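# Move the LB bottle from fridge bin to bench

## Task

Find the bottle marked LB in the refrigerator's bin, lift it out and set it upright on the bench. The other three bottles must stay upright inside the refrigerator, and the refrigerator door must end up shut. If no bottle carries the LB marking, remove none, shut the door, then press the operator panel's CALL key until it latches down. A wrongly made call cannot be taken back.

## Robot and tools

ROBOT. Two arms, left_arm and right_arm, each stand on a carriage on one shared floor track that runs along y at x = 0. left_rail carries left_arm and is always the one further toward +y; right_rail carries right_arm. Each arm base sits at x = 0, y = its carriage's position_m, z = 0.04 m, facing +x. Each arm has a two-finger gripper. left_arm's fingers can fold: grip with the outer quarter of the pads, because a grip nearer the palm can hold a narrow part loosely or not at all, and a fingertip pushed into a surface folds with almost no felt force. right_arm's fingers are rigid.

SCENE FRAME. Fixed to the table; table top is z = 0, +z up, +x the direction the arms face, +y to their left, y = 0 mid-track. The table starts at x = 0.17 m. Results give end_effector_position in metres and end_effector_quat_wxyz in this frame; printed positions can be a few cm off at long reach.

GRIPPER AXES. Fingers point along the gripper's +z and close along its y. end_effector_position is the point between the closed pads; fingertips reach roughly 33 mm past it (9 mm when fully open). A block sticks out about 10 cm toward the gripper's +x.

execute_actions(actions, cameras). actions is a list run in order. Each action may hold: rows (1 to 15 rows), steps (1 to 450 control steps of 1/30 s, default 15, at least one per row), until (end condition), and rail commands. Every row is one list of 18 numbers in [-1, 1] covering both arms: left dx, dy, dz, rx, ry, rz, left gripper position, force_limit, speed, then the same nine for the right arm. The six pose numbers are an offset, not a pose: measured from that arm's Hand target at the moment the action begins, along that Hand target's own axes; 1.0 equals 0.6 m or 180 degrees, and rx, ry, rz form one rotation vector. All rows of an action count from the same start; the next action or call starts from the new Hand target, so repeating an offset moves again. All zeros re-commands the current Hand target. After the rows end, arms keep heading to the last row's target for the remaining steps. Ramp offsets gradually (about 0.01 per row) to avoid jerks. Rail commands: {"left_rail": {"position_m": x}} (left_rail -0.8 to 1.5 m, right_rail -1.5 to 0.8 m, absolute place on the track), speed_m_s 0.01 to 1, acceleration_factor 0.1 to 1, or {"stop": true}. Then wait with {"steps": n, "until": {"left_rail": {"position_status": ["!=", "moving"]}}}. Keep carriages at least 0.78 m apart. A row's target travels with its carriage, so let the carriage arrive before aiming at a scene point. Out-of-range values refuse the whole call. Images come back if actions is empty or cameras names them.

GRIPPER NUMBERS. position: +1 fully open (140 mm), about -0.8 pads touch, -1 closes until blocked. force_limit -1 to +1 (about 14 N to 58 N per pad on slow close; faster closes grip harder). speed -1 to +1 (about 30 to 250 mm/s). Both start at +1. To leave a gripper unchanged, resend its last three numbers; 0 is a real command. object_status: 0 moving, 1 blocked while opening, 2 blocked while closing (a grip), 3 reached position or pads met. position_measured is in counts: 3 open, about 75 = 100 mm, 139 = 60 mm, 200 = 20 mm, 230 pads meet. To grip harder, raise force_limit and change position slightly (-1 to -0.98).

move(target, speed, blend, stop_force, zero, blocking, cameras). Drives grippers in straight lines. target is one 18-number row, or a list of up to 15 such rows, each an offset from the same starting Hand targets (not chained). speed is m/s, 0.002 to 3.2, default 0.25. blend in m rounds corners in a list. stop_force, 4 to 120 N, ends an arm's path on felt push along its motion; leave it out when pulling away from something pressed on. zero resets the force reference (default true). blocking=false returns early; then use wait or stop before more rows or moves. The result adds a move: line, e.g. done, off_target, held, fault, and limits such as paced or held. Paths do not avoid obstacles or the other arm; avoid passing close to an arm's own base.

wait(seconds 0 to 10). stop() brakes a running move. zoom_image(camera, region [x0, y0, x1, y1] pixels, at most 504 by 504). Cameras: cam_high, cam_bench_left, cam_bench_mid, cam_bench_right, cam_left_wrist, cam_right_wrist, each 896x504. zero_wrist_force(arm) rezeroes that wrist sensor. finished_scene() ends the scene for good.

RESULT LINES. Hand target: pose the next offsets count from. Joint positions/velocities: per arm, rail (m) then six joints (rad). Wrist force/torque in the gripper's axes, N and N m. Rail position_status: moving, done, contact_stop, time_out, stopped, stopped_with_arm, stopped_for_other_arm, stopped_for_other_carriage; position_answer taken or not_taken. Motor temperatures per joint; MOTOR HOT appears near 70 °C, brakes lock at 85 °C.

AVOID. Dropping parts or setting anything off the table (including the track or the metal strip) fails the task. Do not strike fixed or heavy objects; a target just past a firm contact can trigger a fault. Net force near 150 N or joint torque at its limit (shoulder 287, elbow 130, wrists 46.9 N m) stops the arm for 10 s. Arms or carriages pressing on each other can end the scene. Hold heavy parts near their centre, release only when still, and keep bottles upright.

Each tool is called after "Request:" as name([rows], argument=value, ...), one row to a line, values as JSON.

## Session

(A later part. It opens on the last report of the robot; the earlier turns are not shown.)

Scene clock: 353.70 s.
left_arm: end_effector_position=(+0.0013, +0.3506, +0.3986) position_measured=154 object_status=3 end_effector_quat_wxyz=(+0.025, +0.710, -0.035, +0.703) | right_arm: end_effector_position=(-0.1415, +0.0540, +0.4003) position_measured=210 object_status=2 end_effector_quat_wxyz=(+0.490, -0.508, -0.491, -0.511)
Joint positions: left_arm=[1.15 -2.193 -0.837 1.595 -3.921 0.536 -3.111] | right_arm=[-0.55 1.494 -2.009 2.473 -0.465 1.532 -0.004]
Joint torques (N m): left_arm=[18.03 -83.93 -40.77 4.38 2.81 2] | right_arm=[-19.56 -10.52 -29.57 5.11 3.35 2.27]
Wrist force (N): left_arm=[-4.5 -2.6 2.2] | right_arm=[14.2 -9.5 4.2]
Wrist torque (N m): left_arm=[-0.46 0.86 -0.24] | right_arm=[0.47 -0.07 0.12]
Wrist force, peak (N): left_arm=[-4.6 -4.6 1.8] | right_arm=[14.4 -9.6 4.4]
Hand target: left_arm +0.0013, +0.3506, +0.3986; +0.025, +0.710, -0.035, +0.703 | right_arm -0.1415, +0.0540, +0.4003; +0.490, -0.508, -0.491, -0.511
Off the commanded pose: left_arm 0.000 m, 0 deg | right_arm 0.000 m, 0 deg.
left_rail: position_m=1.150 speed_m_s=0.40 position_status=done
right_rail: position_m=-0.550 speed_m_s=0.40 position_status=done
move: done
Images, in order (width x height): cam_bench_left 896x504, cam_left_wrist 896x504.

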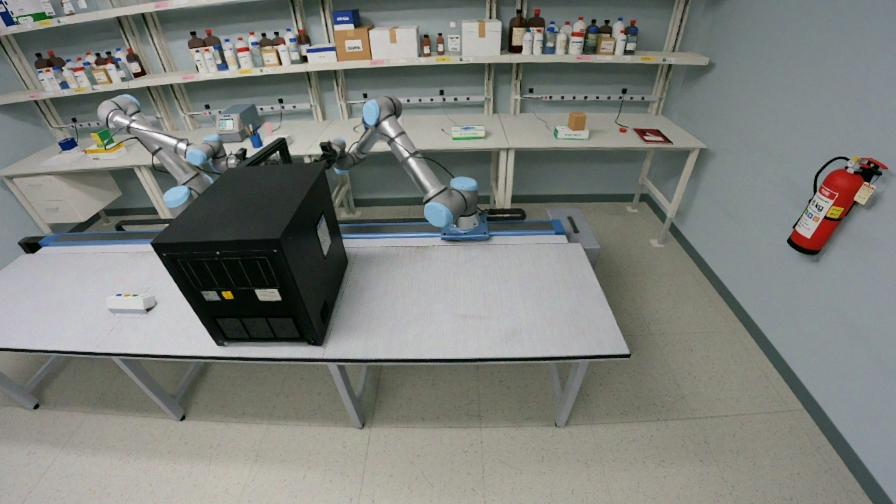

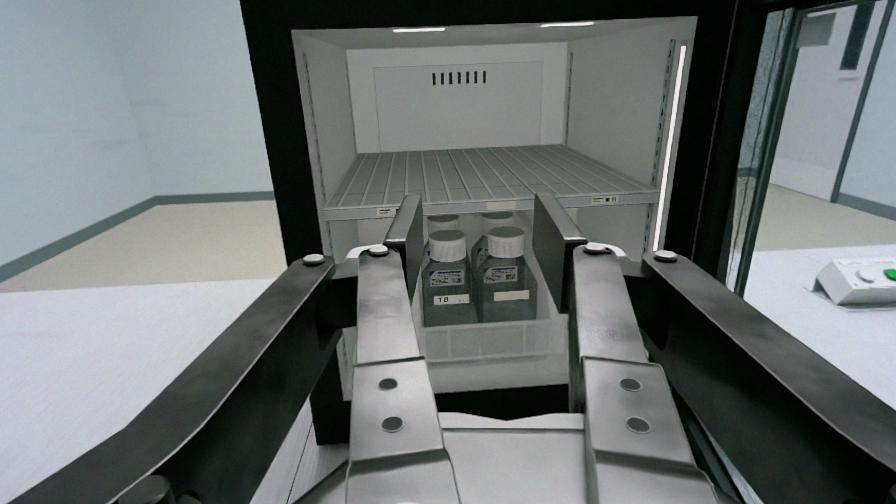

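Request:
move(target=[0.2,0,0.083,0,0.17,0,-0.2,0,0,0,0,0,0,0,0,-1,0,-1], speed=0.3, cameras=["cam_left_wrist"])

Request:
zoom_image(camera="cam_left_wrist", region=[320, 100, 720, 380])

Scene clock: 383.40 s.
left_arm: end_effector_position=(+0.0520, +0.3446, +0.5180) position_measured=154 object_status=3 end_effector_quat_wxyz=(+0.034, +0.499, -0.027, +0.865) | right_arm: end_effector_position=(-0.1415, +0.0540, +0.4003) position_measured=210 object_status=2 end_effector_quat_wxyz=(+0.490, -0.508, -0.491, -0.511)
Joint positions: left_arm=[1.15 -2.088 -0.974 1.878 -3.093 0.661 -3.964] | right_arm=[-0.55 1.494 -2.009 2.473 -0.465 1.532 -0.004]
Joint torques (N m): left_arm=[19.51 -103.63 -26.39 0.57 4.23 -2.68] | right_arm=[-17.29 -6.24 -20 4.94 5.17 2.23]
Wrist force (N): left_arm=[-5.0 -2.5 3.1] | right_arm=[14.1 -9.6 4.4]
Wrist torque (N m): left_arm=[-0.34 1.02 0.17] | right_arm=[0.44 -0.03 0.12]
Wrist force, peak (N): left_arm=[-5.2 -2.9 3.5] | right_arm=[14.5 -9.8 4.3]
Hand target: left_arm +0.0520, +0.3446, +0.5181; +0.034, +0.499, -0.027, +0.865 | right_arm -0.1415, +0.0540, +0.4003; +0.490, -0.508, -0.491, -0.511
Off the commanded pose: left_arm 0.000 m, 0 deg | right_arm 0.000 m, 0 deg.
left_rail: position_m=1.150 speed_m_s=0.40 position_status=done
right_rail: position_m=-0.550 speed_m_s=0.40 position_status=done
move: done
Images, in order (width x height): cam_left_wrist 896x504.

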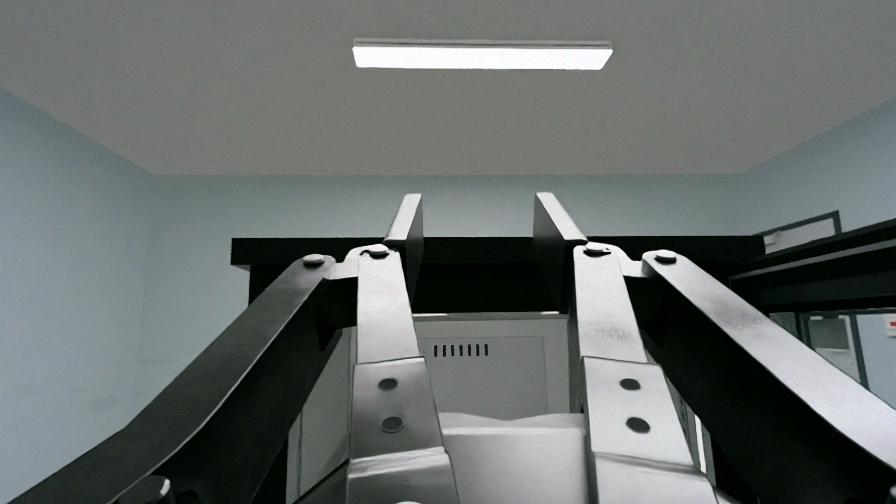

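Scaled by 1.260 from the camera's 896x504 image, which has a finer 1280x720 frame.

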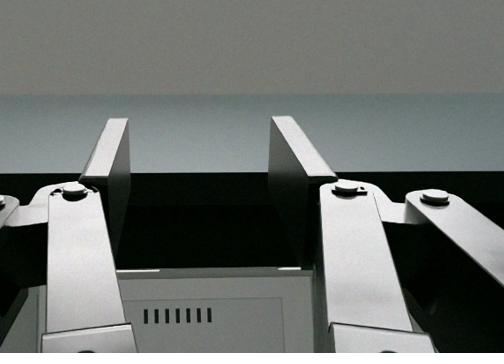

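Request:
move(target=[0,0,0,0,-0.31,0,-0.2,0,0,0,0,0,0,0,0,-1,0,-1], speed=0.6, cameras=["cam_left_wrist"])

Request:
zoom_image(camera="cam_left_wrist", region=[320, 30, 720, 310])

Scene clock: 388.30 s.
left_arm: end_effector_position=(+0.0520, +0.3446, +0.5180) position_measured=154 object_status=3 end_effector_quat_wxyz=(+0.017, +0.846, -0.040, +0.531) | right_arm: end_effector_position=(-0.1415, +0.0540, +0.4003) position_measured=210 object_status=2 end_effector_quat_wxyz=(+0.490, -0.508, -0.491, -0.511)
Joint positions: left_arm=[1.15 -2.099 -0.985 1.241 -4.237 0.624 -2.392] | right_arm=[-0.55 1.494 -2.009 2.473 -0.465 1.532 -0.004]
Joint torques (N m): left_arm=[20.71 -111.46 -51.62 2.13 0.29 1.7] | right_arm=[-15.56 -4.99 -19.52 4.61 5.01 2.01]
Wrist force (N): left_arm=[-4.4 -2.4 1.3] | right_arm=[14.2 -9.6 4.2]
Wrist torque (N m): left_arm=[-0.50 0.77 -0.24] | right_arm=[0.45 -0.06 0.12]
Wrist force, peak (N): left_arm=[-5.9 -2.9 3.3] | right_arm=[14.5 -9.8 4.2]
Hand target: left_arm +0.0520, +0.3446, +0.5181; +0.017, +0.846, -0.040, +0.531 | right_arm -0.1415, +0.0540, +0.4003; +0.490, -0.508, -0.491, -0.511
Off the commanded pose: left_arm 0.000 m, 0 deg | right_arm 0.000 m, 0 deg.
left_rail: position_m=1.150 speed_m_s=0.40 position_status=done
right_rail: position_m=-0.550 speed_m_s=0.40 position_status=done
move: done
Images, in order (width x height): cam_left_wrist 896x504.

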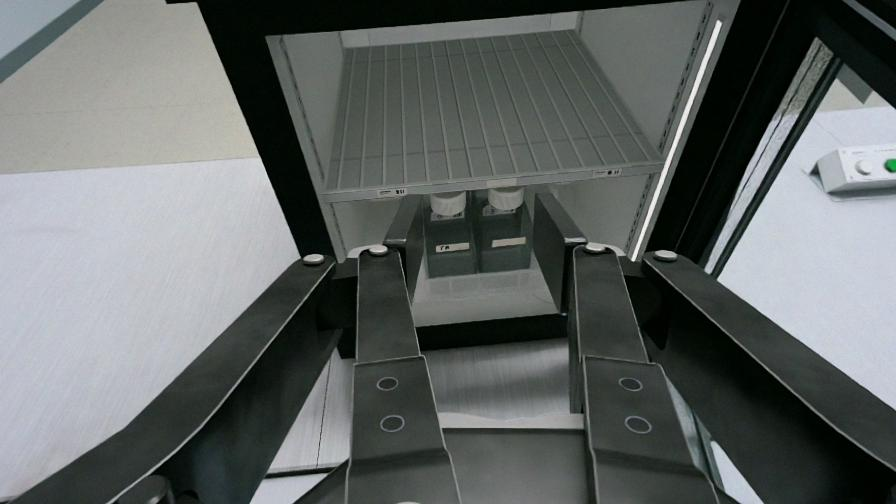

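Scaled by 1.260 from the camera's 896x504 image, which has a finer 1280x720 frame.

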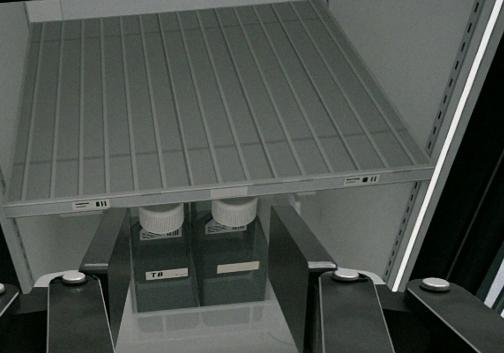

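Request:
zoom_image(camera="cam_left_wrist", region=[390, 180, 580, 360])

Scaled by 2.653 from the camera's 896x504 image, which has a finer 1280x720 frame.

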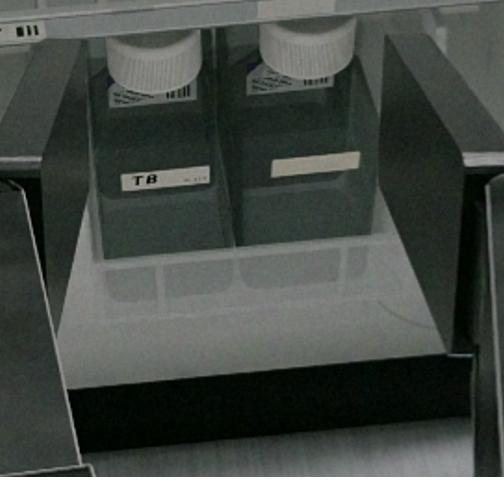

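Request:
move(target=[-0.1915,-0.254,0.064,-0.1106,0.1425,0.0208,-0.2,0,0,0,0,0,0,0,0,-1,0,-1], speed=0.5, cameras=["cam_left_wrist"])

Request:
zoom_image(camera="cam_left_wrist", region=[360, 180, 560, 360])

Scene clock: 433.47 s.
left_arm: end_effector_position=(+0.0498, +0.4994, +0.4000) position_measured=154 object_status=3 end_effector_quat_wxyz=(+0.153, +0.690, -0.153, +0.690) | right_arm: end_effector_position=(-0.1415, +0.0540, +0.4003) position_measured=210 object_status=2 end_effector_quat_wxyz=(+0.490, -0.508, -0.491, -0.511)
Joint positions: left_arm=[1.15 -2.354 -1.136 2.187 -4.194 0.347 -3.141] | right_arm=[-0.55 1.494 -2.009 2.473 -0.465 1.532 -0.004]
Joint torques (N m): left_arm=[-16.86 -46.14 -17.44 4.11 2.78 -2.44] | right_arm=[-15.77 -2.39 -19.04 4.92 5.54 1.97]
Wrist force (N): left_arm=[-4.5 -2.3 2.2] | right_arm=[14.1 -9.6 4.3]
Wrist torque (N m): left_arm=[-0.39 0.81 0.11] | right_arm=[0.44 -0.03 0.11]
Wrist force, peak (N): left_arm=[-6.8 -4.6 1.4] | right_arm=[14.4 -9.9 4.4]
Hand target: left_arm +0.0498, +0.4994, +0.4000; +0.153, +0.690, -0.153, +0.690 | right_arm -0.1415, +0.0540, +0.4003; +0.490, -0.508, -0.491, -0.511
Off the commanded pose: left_arm 0.000 m, 0 deg | right_arm 0.000 m, 0 deg.
left_rail: position_m=1.150 speed_m_s=0.40 position_status=done
right_rail: position_m=-0.550 speed_m_s=0.40 position_status=done
move: done
Images, in order (width x height): cam_left_wrist 896x504.

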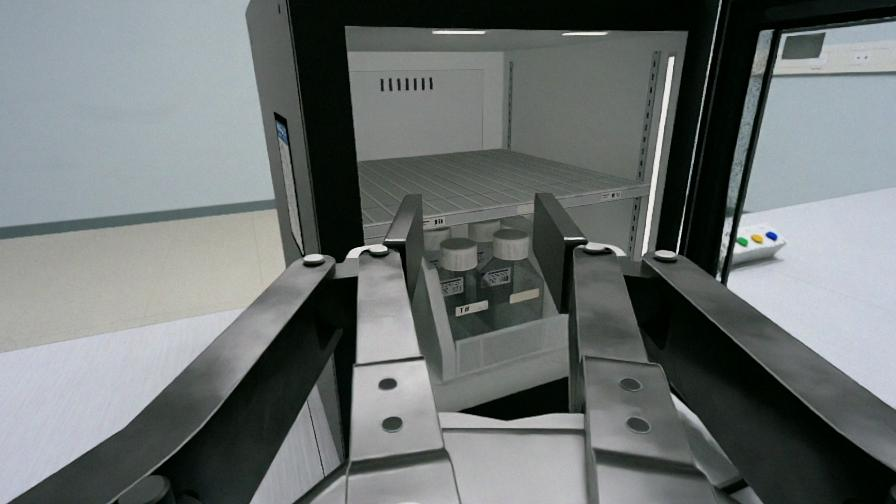

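Scaled by 2.520 from the camera's 896x504 image, which has a finer 1280x720 frame.

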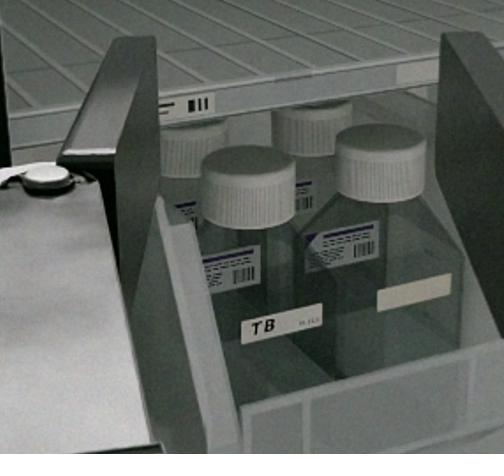

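Request:
move([
  [-0.167,0.161,0.167,0.1,0,0,-0.05,0,0,0,0,0,0,0,0,-1,0,-1],
  [-0.225,0.058,0.487,0.139,0,0,-0.05,0,0,0,0,0,0,0,0,-1,0,-1],
], speed=0.25, blend=0.04, cameras=["cam_left_wrist"])

Request:
zoom_image(camera="cam_left_wrist", region=[340, 100, 620, 320])

Scene clock: 464.93 s.
left_arm: end_effector_position=(+0.2998, +0.3444, +0.2650) position_measured=135 object_status=3 end_effector_quat_wxyz=(+0.000, +0.707, +0.000, +0.707) | right_arm: end_effector_position=(-0.1415, +0.0540, +0.4003) position_measured=210 object_status=2 end_effector_quat_wxyz=(+0.490, -0.508, -0.491, -0.511)
Joint positions: left_arm=[1.15 -1.839 -0.705 1.679 -4.116 0.269 -3.141] | right_arm=[-0.55 1.494 -2.009 2.473 -0.465 1.532 -0.004]
Joint torques (N m): left_arm=[25.41 -79.33 -35.5 3.65 -2.83 2.43] | right_arm=[-13.53 1.01 -19.46 4.45 5.31 1.57]
Wrist force (N): left_arm=[-4.6 -2.3 2.3] | right_arm=[14.2 -9.5 4.4]
Wrist torque (N m): left_arm=[-0.40 0.84 -0.23] | right_arm=[0.45 -0.06 0.12]
Wrist force, peak (N): left_arm=[-5.1 -2.2 4.6] | right_arm=[14.9 -9.3 4.2]
Hand target: left_arm +0.2999, +0.3443, +0.2649; +0.000, +0.707, +0.000, +0.707 | right_arm -0.1415, +0.0540, +0.4003; +0.490, -0.508, -0.491, -0.511
Off the commanded pose: left_arm 0.000 m, 0 deg | right_arm 0.000 m, 0 deg.
left_rail: position_m=1.150 speed_m_s=0.40 position_status=done
right_rail: position_m=-0.550 speed_m_s=0.40 position_status=done
move: done
Images, in order (width x height): cam_left_wrist 896x504.

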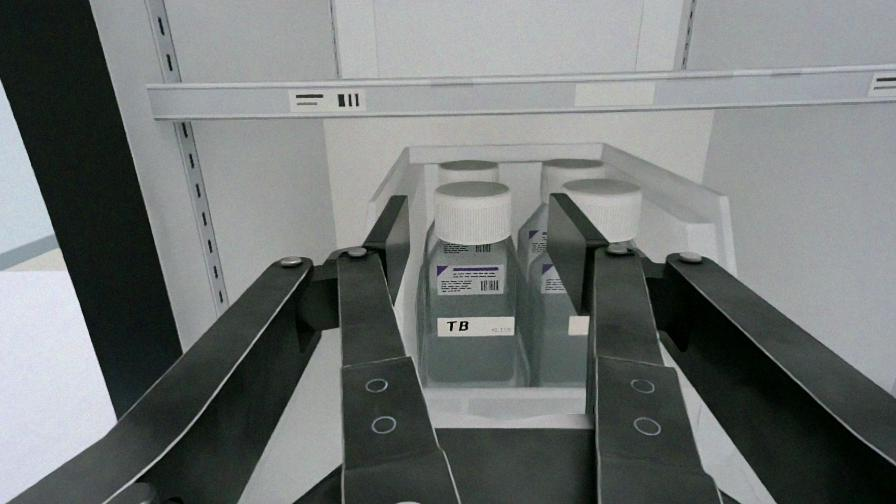

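Scaled by 1.800 from the camera's 896x504 image, which has a finer 1280x720 frame.

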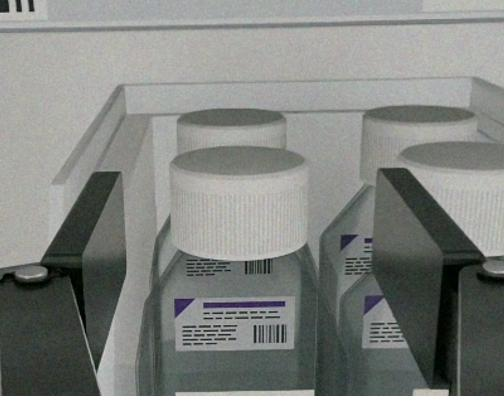

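Request:
move([
  [-0.0117,-0.0035,0.03,0,0,0,-0.05,0,0,0,0,0,0,0,0,-1,0,-1],
  [-0.0117,-0.0035,0.1617,0,0,0,-0.05,0,0,0,0,0,0,0,0,-1,0,-1],
], speed=0.08, stop_force=8, cameras=["cam_left_wrist"])

Scene clock: 478.50 s.
left_arm: end_effector_position=(+0.3969, +0.3465, +0.2579) position_measured=135 object_status=3 end_effector_quat_wxyz=(+0.000, +0.707, +0.000, +0.707) | right_arm: end_effector_position=(-0.1415, +0.0540, +0.4003) position_measured=210 object_status=2 end_effector_quat_wxyz=(+0.490, -0.508, -0.491, -0.511)
Joint positions: left_arm=[1.15 -1.719 -0.697 1.68 -4.126 0.148 -3.14] | right_arm=[-0.55 1.494 -2.009 2.473 -0.465 1.532 -0.004]
Joint torques (N m): left_arm=[18.71 -87.01 -35.52 3.19 -2.63 1.88] | right_arm=[-14.94 4.94 -19.78 4.47 5.49 2.2]
Wrist force (N): left_arm=[-5.2 -2.6 2.6] | right_arm=[14.0 -9.6 4.3]
Wrist torque (N m): left_arm=[-0.44 0.97 -0.24] | right_arm=[0.43 -0.02 0.11]
Wrist force, peak (N): left_arm=[-5.1 -2.7 3.3] | right_arm=[14.5 -9.6 4.5]
Hand target: left_arm +0.3969, +0.3465, +0.2579; +0.000, +0.707, +0.000, +0.707 | right_arm -0.1415, +0.0540, +0.4003; +0.490, -0.508, -0.491, -0.511
Off the commanded pose: left_arm 0.000 m, 0 deg | right_arm 0.000 m, 0 deg.
left_rail: position_m=1.150 speed_m_s=0.40 position_status=done
right_rail: position_m=-0.550 speed_m_s=0.40 position_status=done
move: done
Images, in order (width x height): cam_left_wrist 896x504.

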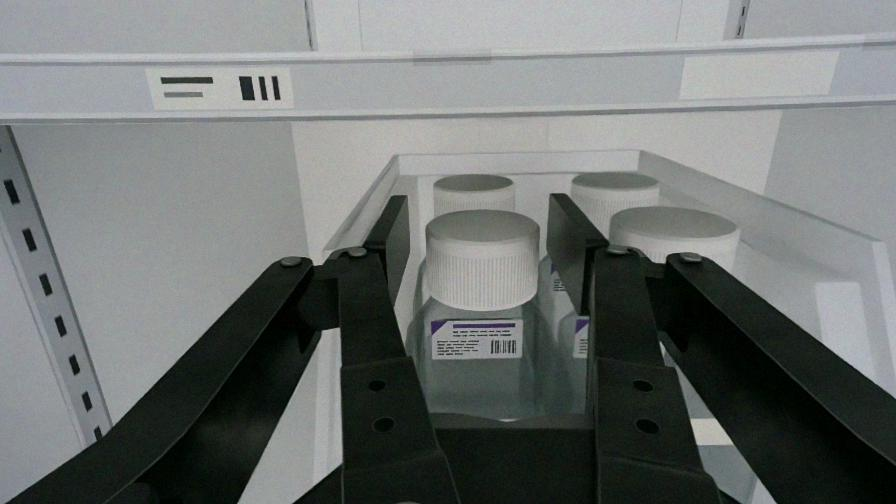

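Request:
move([
  [0,0.0025,0.02,0,0,0,-0.05,0,0,0,0,0,0,0,0,-1,0,-1],
  [0,0.0025,0.02,0,0,0,-1,0,-1,0,0,0,0,0,0,-1,0,-1],
], speed=0.05, cameras=["cam_left_wrist"])

Scene clock: 488.03 s.
left_arm: end_effector_position=(+0.4090, +0.3450, +0.2579) position_measured=255 object_status=0 end_effector_quat_wxyz=(+0.000, +0.707, +0.000, +0.707) | right_arm: end_effector_position=(-0.1415, +0.0540, +0.4003) position_measured=210 object_status=2 end_effector_quat_wxyz=(+0.490, -0.508, -0.491, -0.511)
Joint positions: left_arm=[1.15 -1.703 -0.694 1.674 -4.123 0.133 -3.14] | right_arm=[-0.55 1.494 -2.009 2.473 -0.465 1.532 -0.004]
Joint torques (N m): left_arm=[-9.99 -97.25 -20.73 -1.06 2.19 0.74] | right_arm=[-12.84 8.6 -21.75 3.67 4.99 2.32]
Wrist force (N): left_arm=[-4.0 -3.0 2.6] | right_arm=[14.9 -9.7 4.1]
Wrist torque (N m): left_arm=[-0.57 0.79 -0.25] | right_arm=[0.36 -0.05 0.12]
Wrist force, peak (N): left_arm=[10.8 -0.8 6.6] | right_arm=[15.0 -9.8 4.3]
Hand target: left_arm +0.4090, +0.3450, +0.2579; +0.000, +0.707, +0.000, +0.707 | right_arm -0.1415, +0.0540, +0.4003; +0.490, -0.508, -0.491, -0.511
Off the commanded pose: left_arm 0.000 m, 0 deg | right_arm 0.000 m, 0 deg.
left_rail: position_m=1.150 speed_m_s=0.40 position_status=done
right_rail: position_m=-0.550 speed_m_s=0.40 position_status=done
move: done
Images, in order (width x height): cam_left_wrist 896x504.

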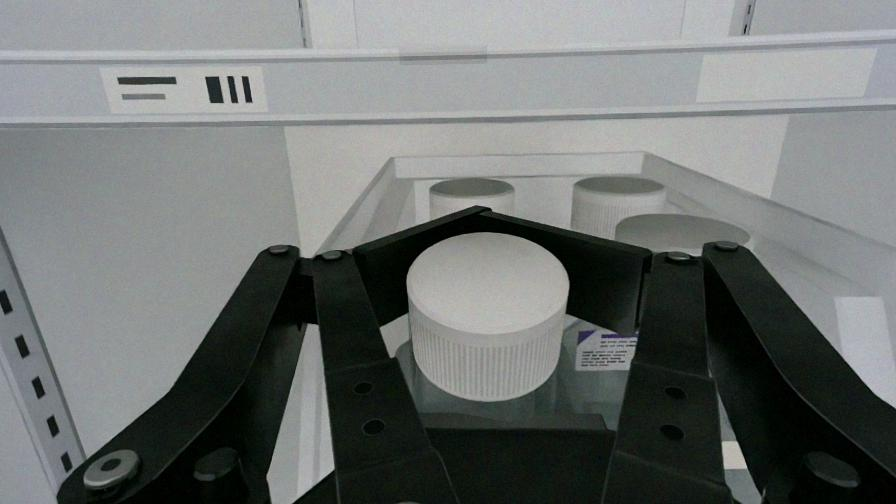

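Request:
move(target=[0,0,0,0,0,0,-0.05,0,-0.8,0,0,0,0,0,0,-1,0,-1], speed=0.05, cameras=["cam_left_wrist"])

Scene clock: 494.93 s.
left_arm: end_effector_position=(+0.4089, +0.3450, +0.2579) position_measured=135 object_status=0 end_effector_quat_wxyz=(+0.000, +0.707, +0.000, +0.707) | right_arm: end_effector_position=(-0.1415, +0.0540, +0.4003) position_measured=210 object_status=2 end_effector_quat_wxyz=(+0.490, -0.508, -0.491, -0.511)
Joint positions: left_arm=[1.15 -1.703 -0.694 1.674 -4.123 0.133 -3.14] | right_arm=[-0.55 1.494 -2.009 2.473 -0.465 1.532 -0.004]
Joint torques (N m): left_arm=[-14.42 -115.05 -28.33 -0.71 -0.4 -1.47] | right_arm=[-9.4 8.75 -29.65 2.15 4.61 1.95]
Wrist force (N): left_arm=[-4.6 -3.4 1.8] | right_arm=[15.1 -9.4 4.0]
Wrist torque (N m): left_arm=[-0.63 0.84 -0.25] | right_arm=[0.42 -0.03 0.11]
Wrist force, peak (N): left_arm=[-5.7 -3.9 2.5] | right_arm=[15.9 -9.1 4.0]
Hand target: left_arm +0.4090, +0.3450, +0.2579; +0.000, +0.707, +0.000, +0.707 | right_arm -0.1415, +0.0540, +0.4003; +0.490, -0.508, -0.491, -0.511
Off the commanded pose: left_arm 0.000 m, 0 deg | right_arm 0.000 m, 0 deg.
left_rail: position_m=1.150 speed_m_s=0.40 position_status=done
right_rail: position_m=-0.550 speed_m_s=0.40 position_status=done
move: done
Images, in order (width x height): cam_left_wrist 896x504.

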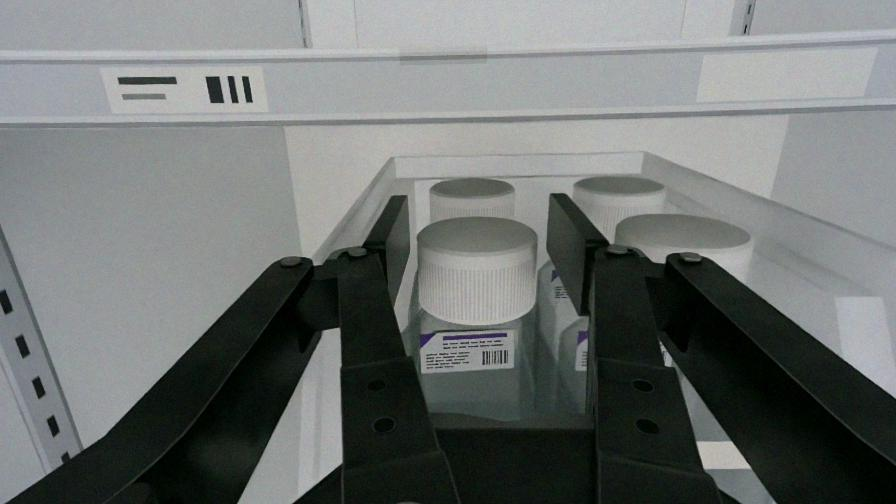

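Request:
move([
  [0,0,-0.015,0,0,0,-0.05,0,-0.8,0,0,0,0,0,0,-1,0,-1],
  [0,0,-0.015,0,0,0,-1,-0.5,-1,0,0,0,0,0,0,-1,0,-1],
], speed=0.05, cameras=["cam_left_wrist"])

Scene clock: 500.37 s.
left_arm: end_effector_position=(+0.4000, +0.3450, +0.2579) position_measured=159 object_status=0 end_effector_quat_wxyz=(+0.000, +0.707, +0.000, +0.707) | right_arm: end_effector_position=(-0.1415, +0.0540, +0.4003) position_measured=210 object_status=2 end_effector_quat_wxyz=(+0.490, -0.508, -0.491, -0.511)
Joint positions: left_arm=[1.15 -1.715 -0.695 1.676 -4.124 0.144 -3.14] | right_arm=[-0.55 1.494 -2.009 2.473 -0.465 1.532 -0.004]
Joint torques (N m): left_arm=[-18.21 -115.78 -21.94 -2.19 1.21 -2.45] | right_arm=[-10.59 12.8 -36.97 1.27 4.68 2.32]
Wrist force (N): left_arm=[-5.1 -4.2 1.6] | right_arm=[15.7 -9.2 4.2]
Wrist torque (N m): left_arm=[-0.63 0.79 -0.21] | right_arm=[0.47 -0.11 0.11]
Wrist force, peak (N): left_arm=[-5.1 -4.2 1.9] | right_arm=[15.5 -9.8 4.2]
Hand target: left_arm +0.4000, +0.3450, +0.2579; +0.000, +0.707, +0.000, +0.707 | right_arm -0.1415, +0.0540, +0.4003; +0.490, -0.508, -0.491, -0.511
Off the commanded pose: left_arm 0.000 m, 0 deg | right_arm 0.000 m, 0 deg.
left_rail: position_m=1.150 speed_m_s=0.40 position_status=done
right_rail: position_m=-0.550 speed_m_s=0.40 position_status=done
move: done
Images, in order (width x height): cam_left_wrist 896x504.

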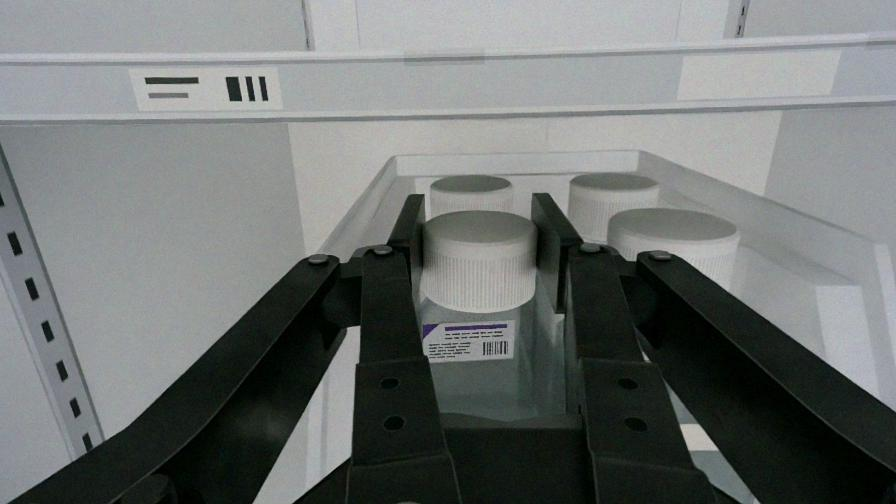

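Request:
move([
  [0.02,0,0,0,0,0,-1,-0.5,-1,0,0,0,0,0,0,-1,0,-1],
  [0.02,0,-0.06,0,0,0,-1,-0.5,-1,0,0,0,0,0,0,-1,0,-1],
], speed=0.05, cameras=["cam_left_wrist"])

Scene clock: 505.87 s.
left_arm: end_effector_position=(+0.3641, +0.3450, +0.2699) position_measured=159 object_status=2 end_effector_quat_wxyz=(+0.000, +0.707, +0.000, +0.707) | right_arm: end_effector_position=(-0.1415, +0.0540, +0.4003) position_measured=210 object_status=2 end_effector_quat_wxyz=(+0.490, -0.508, -0.491, -0.511)
Joint positions: left_arm=[1.15 -1.759 -0.713 1.683 -4.113 0.189 -3.141] | right_arm=[-0.55 1.494 -2.009 2.473 -0.465 1.532 -0.004]
Joint torques (N m): left_arm=[-17 -120.49 -21.42 -1.93 2.27 -3.13] | right_arm=[-12.35 15.03 -38.82 1.64 4.72 1.47]
Wrist force (N): left_arm=[-6.5 -3.2 2.4] | right_arm=[15.6 -9.4 4.3]
Wrist torque (N m): left_arm=[-0.61 0.79 0.13] | right_arm=[0.47 -0.05 0.11]
Wrist force, peak (N): left_arm=[-8.5 -3.3 2.0] | right_arm=[16.1 -9.6 4.3]
Hand target: left_arm +0.3640, +0.3450, +0.2699; +0.000, +0.707, +0.000, +0.707 | right_arm -0.1415, +0.0540, +0.4003; +0.490, -0.508, -0.491, -0.511
Off the commanded pose: left_arm 0.000 m, 0 deg | right_arm 0.000 m, 0 deg.
left_rail: position_m=1.150 speed_m_s=0.40 position_status=done
right_rail: position_m=-0.550 speed_m_s=0.40 position_status=done
move: done
Images, in order (width x height): cam_left_wrist 896x504.

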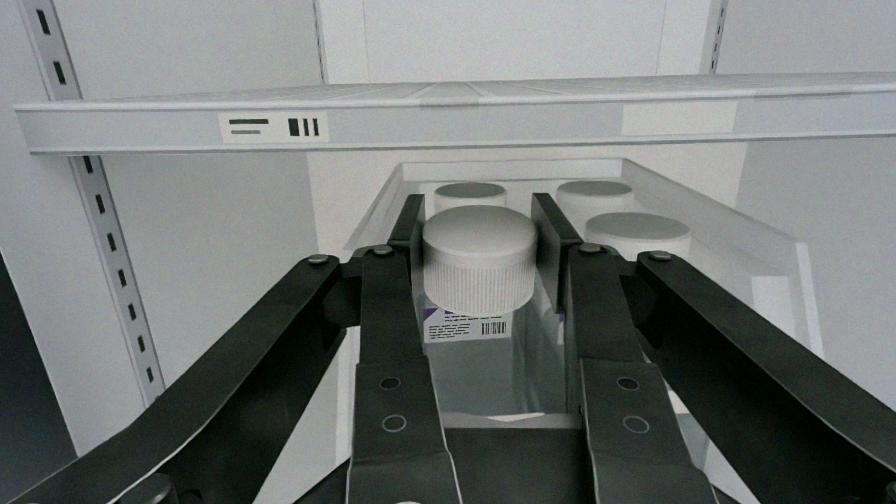

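Request:
move([
  [0,0,-0.18,0,0,0,-1,-0.5,-1,0,0,0,0,0,0,-1,0,-1],
], speed=0.06, stop_force=25, cameras=["cam_left_wrist"])

Scene clock: 514.13 s.
left_arm: end_effector_position=(+0.2560, +0.3449, +0.2699) position_measured=159 object_status=2 end_effector_quat_wxyz=(+0.000, +0.707, +0.000, +0.707) | right_arm: end_effector_position=(-0.1415, +0.0540, +0.4003) position_measured=210 object_status=2 end_effector_quat_wxyz=(+0.490, -0.508, -0.491, -0.511)
Joint positions: left_arm=[1.15 -1.892 -0.709 1.673 -4.106 0.322 -3.141] | right_arm=[-0.55 1.494 -2.009 2.473 -0.465 1.532 -0.004]
Joint torques (N m): left_arm=[-21.05 -84.42 -36.49 4.15 2.4 -3.32] | right_arm=[-9.57 12.73 -37.5 1.98 4.79 2.09]
Wrist force (N): left_arm=[-5.2 -3.0 4.6] | right_arm=[15.4 -9.6 4.2]
Wrist torque (N m): left_arm=[-0.60 0.76 0.15] | right_arm=[0.45 -0.03 0.11]
Wrist force, peak (N): left_arm=[-7.0 -3.1 5.2] | right_arm=[15.8 -9.9 4.4]
Hand target: left_arm +0.2560, +0.3449, +0.2699; +0.000, +0.707, +0.000, +0.707 | right_arm -0.1415, +0.0540, +0.4003; +0.490, -0.508, -0.491, -0.511
Off the commanded pose: left_arm 0.000 m, 0 deg | right_arm 0.000 m, 0 deg.
left_rail: position_m=1.150 speed_m_s=0.40 position_status=done
right_rail: position_m=-0.550 speed_m_s=0.40 position_status=done
move: done
Images, in order (width x height): cam_left_wrist 896x504.

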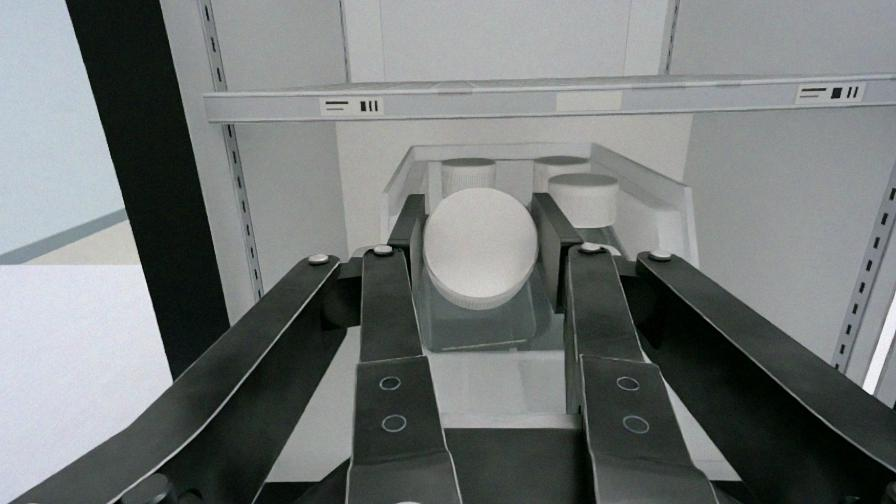

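Request:
move([
  [0.108,0,-0.015,0,0,0,-1,-0.5,-1,0,0,0,0,0,0,-1,0,-1],
  [0.15,0,-0.2,0,0,0,-1,-0.5,-1,0,0,0,0,0,0,-1,0,-1],
], speed=0.06, blend=0.01, stop_force=20, cameras=["cam_left_wrist"])

Request:
zoom_image(camera="cam_left_wrist", region=[360, 120, 660, 400])

Scene clock: 523.20 s.
left_arm: end_effector_position=(+0.1360, +0.3449, +0.3600) position_measured=159 object_status=2 end_effector_quat_wxyz=(+0.000, +0.707, +0.000, +0.707) | right_arm: end_effector_position=(-0.1415, +0.0540, +0.4003) position_measured=210 object_status=2 end_effector_quat_wxyz=(+0.490, -0.508, -0.491, -0.511)
Joint positions: left_arm=[1.15 -2.031 -0.802 1.63 -3.97 0.461 -3.141] | right_arm=[-0.55 1.494 -2.009 2.473 -0.465 1.532 -0.004]
Joint torques (N m): left_arm=[-20.43 -104.59 -41.02 4.43 2.52 -2.98] | right_arm=[-11.42 11.03 -37.14 1.88 4.58 1.86]
Wrist force (N): left_arm=[-8.0 -3.2 1.7] | right_arm=[15.7 -9.1 4.3]
Wrist torque (N m): left_arm=[-0.57 0.73 0.12] | right_arm=[0.46 -0.03 0.12]
Wrist force, peak (N): left_arm=[-8.1 -3.7 2.6] | right_arm=[16.0 -9.4 4.4]
Hand target: left_arm +0.1360, +0.3449, +0.3600; +0.000, +0.707, +0.000, +0.707 | right_arm -0.1415, +0.0540, +0.4003; +0.490, -0.508, -0.491, -0.511
Off the commanded pose: left_arm 0.000 m, 0 deg | right_arm 0.000 m, 0 deg.
left_rail: position_m=1.150 speed_m_s=0.40 position_status=done
right_rail: position_m=-0.550 speed_m_s=0.40 position_status=done
move: done
Images, in order (width x height): cam_left_wrist 896x504.

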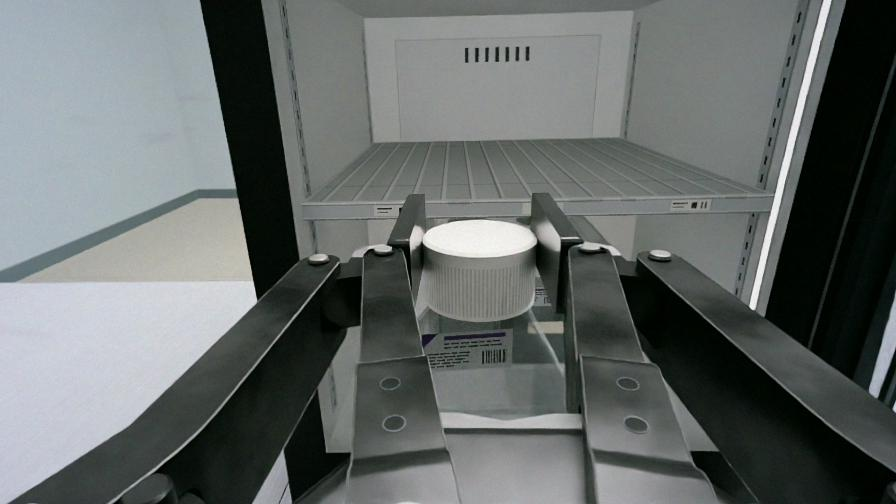

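Scaled by 1.680 from the camera's 896x504 image, which has a finer 1280x720 frame.

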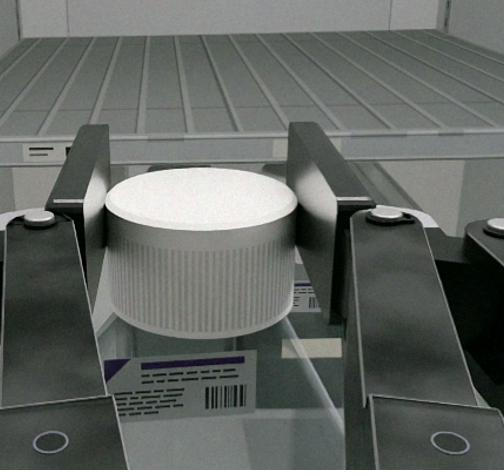

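Request:
move([
  [0.163,0,0,0,0,0,-1,-0.5,-1,0,0,0,0,0,0,-1,0,-1],
  [0.163,0,0.25,0,0,0,-1,-0.5,-1,0,0,0,0,0,0,-1,0,-1],
], speed=0.1, blend=0.02, stop_force=10, cameras=["cam_left_wrist","cam_right_wrist"])

Scene clock: 539.30 s.
left_arm: end_effector_position=(+0.2860, +0.3450, +0.4577) position_measured=159 object_status=2 end_effector_quat_wxyz=(+0.000, +0.707, +0.000, +0.707) | right_arm: end_effector_position=(-0.1415, +0.0540, +0.4003) position_measured=210 object_status=2 end_effector_quat_wxyz=(+0.490, -0.508, -0.491, -0.511)
Joint positions: left_arm=[1.15 -1.856 -0.943 1.667 -3.866 0.286 -3.141] | right_arm=[-0.55 1.494 -2.009 2.473 -0.465 1.532 -0.004]
Joint torques (N m): left_arm=[16.69 -113.11 -30.35 -0.64 -2.31 2.56] | right_arm=[-8.65 13.34 -37.19 1.74 4.38 1.93]
Wrist force (N): left_arm=[-7.5 -3.1 1.9] | right_arm=[15.8 -9.1 4.4]
Wrist torque (N m): left_arm=[-0.57 0.64 0.03] | right_arm=[0.45 -0.06 0.11]
Wrist force, peak (N): left_arm=[-9.5 -3.1 2.1] | right_arm=[15.9 -9.6 4.5]
Hand target: left_arm +0.2860, +0.3450, +0.4577; +0.000, +0.707, +0.000, +0.707 | right_arm -0.1415, +0.0540, +0.4003; +0.490, -0.508, -0.491, -0.511
Off the commanded pose: left_arm 0.000 m, 0 deg | right_arm 0.000 m, 0 deg.
left_rail: position_m=1.150 speed_m_s=0.40 position_status=done
right_rail: position_m=-0.550 speed_m_s=0.40 position_status=done
move: done
Images, in order (width x height): cam_left_wrist 896x504, cam_right_wrist 896x504.

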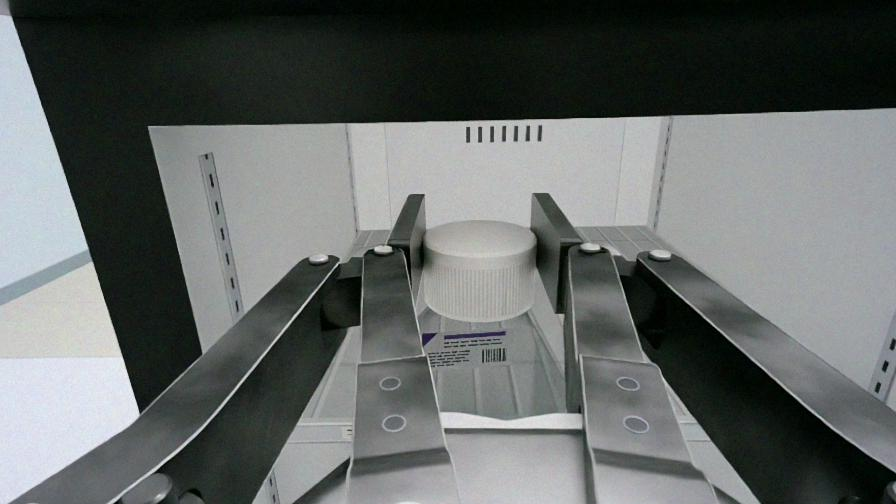

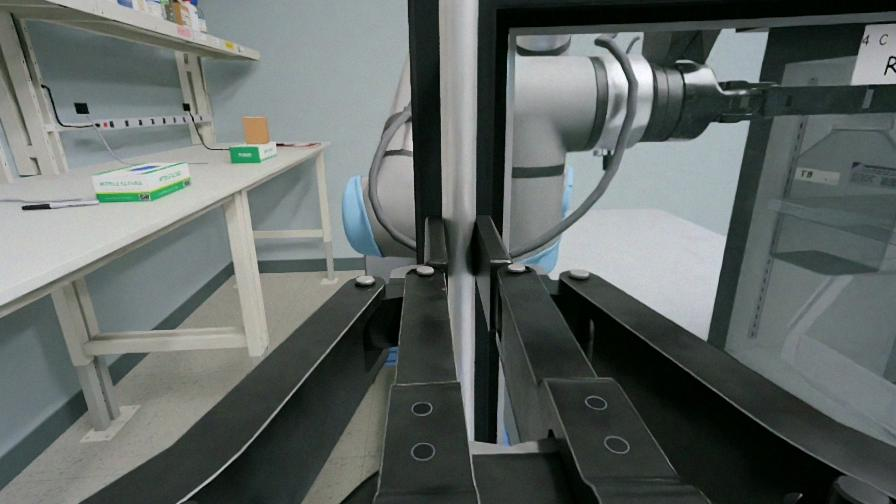

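Request:
zoom_image(camera="cam_right_wrist", region=[700, 50, 896, 350])

Scaled by 1.680 from the camera's 896x504 image, which has a finer 1280x720 frame.

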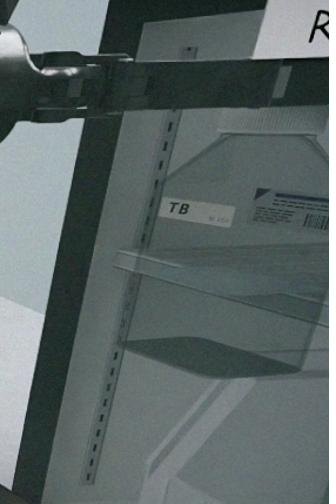

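Request:
move([
  [0,0,-0.277,0,0,0,-1,-0.5,-1,0,0,0,0,0,0,-1,0,-1],
  [-0.316,0.158,-0.277,-0.111,0,0,-1,-0.5,-1,0,0,0,0,0,0,-1,0,-1],
], speed=0.12, blend=0.02, cameras=["cam_left_wrist","cam_right_wrist"])

Request:
zoom_image(camera="cam_right_wrist", region=[640, 50, 896, 450])

Scene clock: 566.20 s.
left_arm: end_effector_position=(+0.1198, +0.2501, +0.2682) position_measured=159 object_status=2 end_effector_quat_wxyz=(+0.123, +0.696, -0.122, +0.696) | right_arm: end_effector_position=(-0.1415, +0.0540, +0.4003) position_measured=210 object_status=2 end_effector_quat_wxyz=(+0.490, -0.508, -0.491, -0.511)
Joint positions: left_arm=[1.15 -2.038 -0.708 1.675 -4.109 0.119 -3.142] | right_arm=[-0.55 1.494 -2.009 2.473 -0.465 1.532 -0.004]
Joint torques (N m): left_arm=[17.45 -89.12 -38.01 -2.26 -2.76 2.09] | right_arm=[-5.93 15.09 -36.67 2.05 4.47 2.1]
Wrist force (N): left_arm=[-8.2 -3.6 2.2] | right_arm=[15.8 -9.1 4.4]
Wrist torque (N m): left_arm=[-0.67 0.78 -0.24] | right_arm=[0.47 -0.06 0.11]
Wrist force, peak (N): left_arm=[-9.4 -3.1 2.1] | right_arm=[16.1 -9.2 4.5]
Hand target: left_arm +0.1198, +0.2501, +0.2682; +0.123, +0.696, -0.122, +0.696 | right_arm -0.1415, +0.0540, +0.4003; +0.490, -0.508, -0.491, -0.511
Off the commanded pose: left_arm 0.000 m, 0 deg | right_arm 0.000 m, 0 deg.
left_rail: position_m=1.150 speed_m_s=0.40 position_status=done
right_rail: position_m=-0.550 speed_m_s=0.40 position_status=done
move: done
Images, in order (width x height): cam_left_wrist 896x504, cam_right_wrist 896x504.

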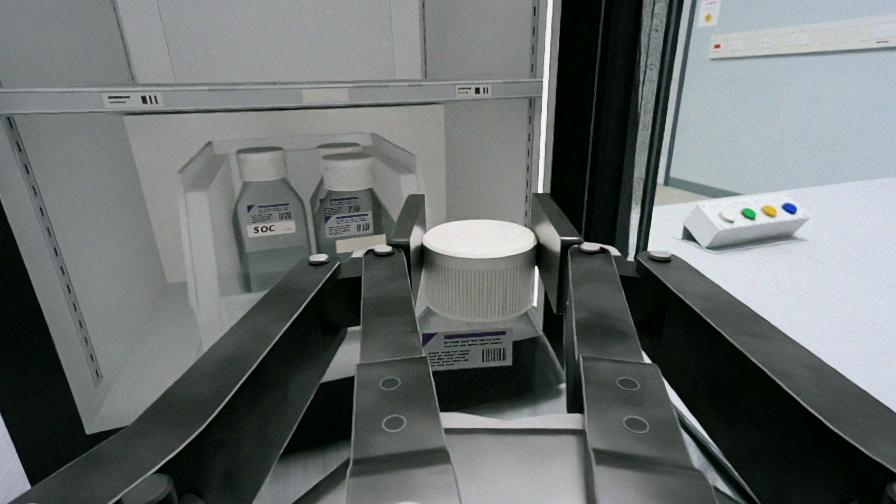

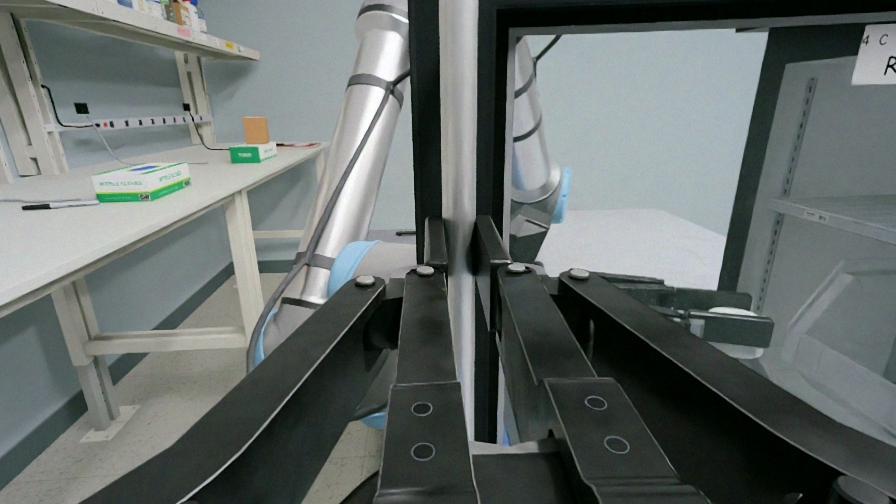

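Scaled by 1.260 from the camera's 896x504 image, which has a finer 1280x720 frame.

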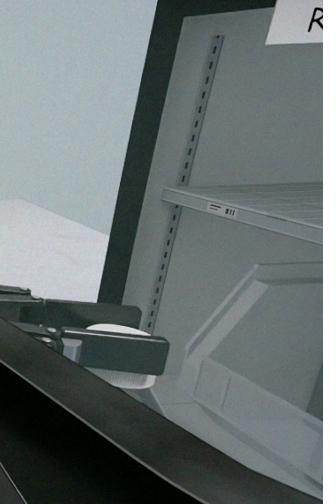

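Request:
zoom_image(camera="cam_left_wrist", region=[220, 120, 420, 280])

Scaled by 2.520 from the camera's 896x504 image, which has a finer 1280x720 frame.

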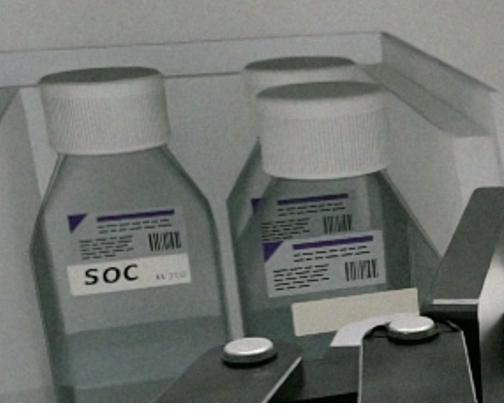

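Request:
move(target=[0.053,-0.202,-0.109,-0.183,0,0,-1,-0.5,-1,0,0,0,0,0,0,-1,0,-1], speed=0.2, cameras=["cam_left_wrist"])

Request:
zoom_image(camera="cam_left_wrist", region=[120, 120, 380, 280])

Scene clock: 584.10 s.
left_arm: end_effector_position=(+0.0997, +0.3862, +0.3000) position_measured=159 object_status=2 end_effector_quat_wxyz=(+0.315, +0.633, -0.315, +0.633) | right_arm: end_effector_position=(-0.1415, +0.0540, +0.4003) position_measured=210 object_status=2 end_effector_quat_wxyz=(+0.490, -0.508, -0.491, -0.511)
Joint positions: left_arm=[1.15 -2.136 -0.995 2.321 -4.467 -0.358 -3.142] | right_arm=[-0.55 1.494 -2.009 2.473 -0.465 1.532 -0.004]
Joint torques (N m): left_arm=[-18.29 -83.57 -7.26 -3.86 -2.79 2.8] | right_arm=[-4.82 12.96 -36.99 2.13 4.61 2.05]
Wrist force (N): left_arm=[-7.7 -3.1 2.1] | right_arm=[15.7 -8.9 4.3]
Wrist torque (N m): left_arm=[-0.57 0.69 -0.24] | right_arm=[0.49 -0.03 0.11]
Wrist force, peak (N): left_arm=[-8.4 -3.4 2.2] | right_arm=[15.9 -9.5 4.5]
Hand target: left_arm +0.0997, +0.3863, +0.3000; +0.315, +0.633, -0.315, +0.633 | right_arm -0.1415, +0.0540, +0.4003; +0.490, -0.508, -0.491, -0.511
Off the commanded pose: left_arm 0.000 m, 0 deg | right_arm 0.000 m, 0 deg.
left_rail: position_m=1.150 speed_m_s=0.40 position_status=done
right_rail: position_m=-0.550 speed_m_s=0.40 position_status=done
move: done
Images, in order (width x height): cam_left_wrist 896x504.

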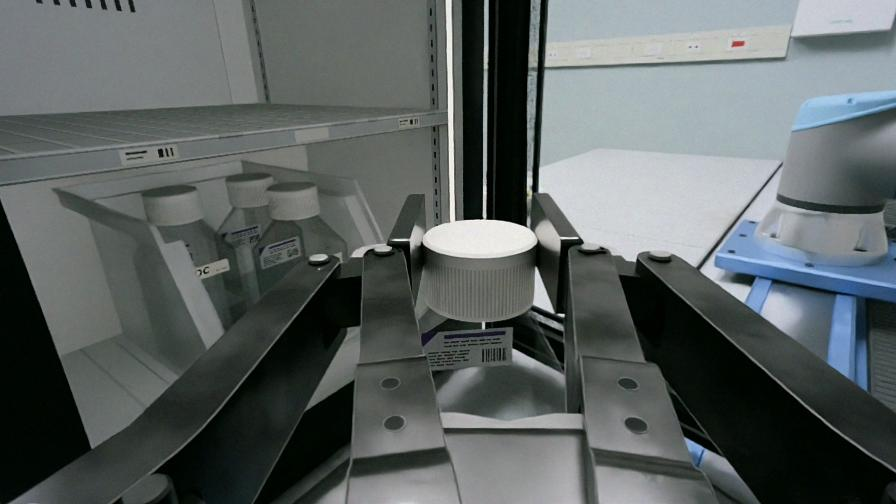

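Scaled by 1.938 from the camera's 896x504 image, which has a finer 1280x720 frame.

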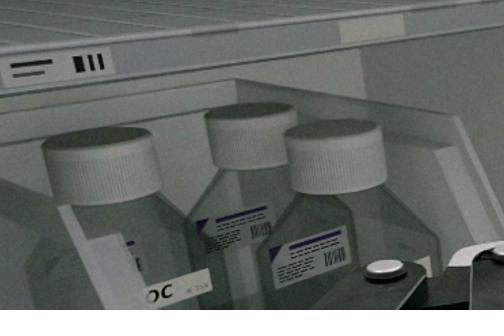

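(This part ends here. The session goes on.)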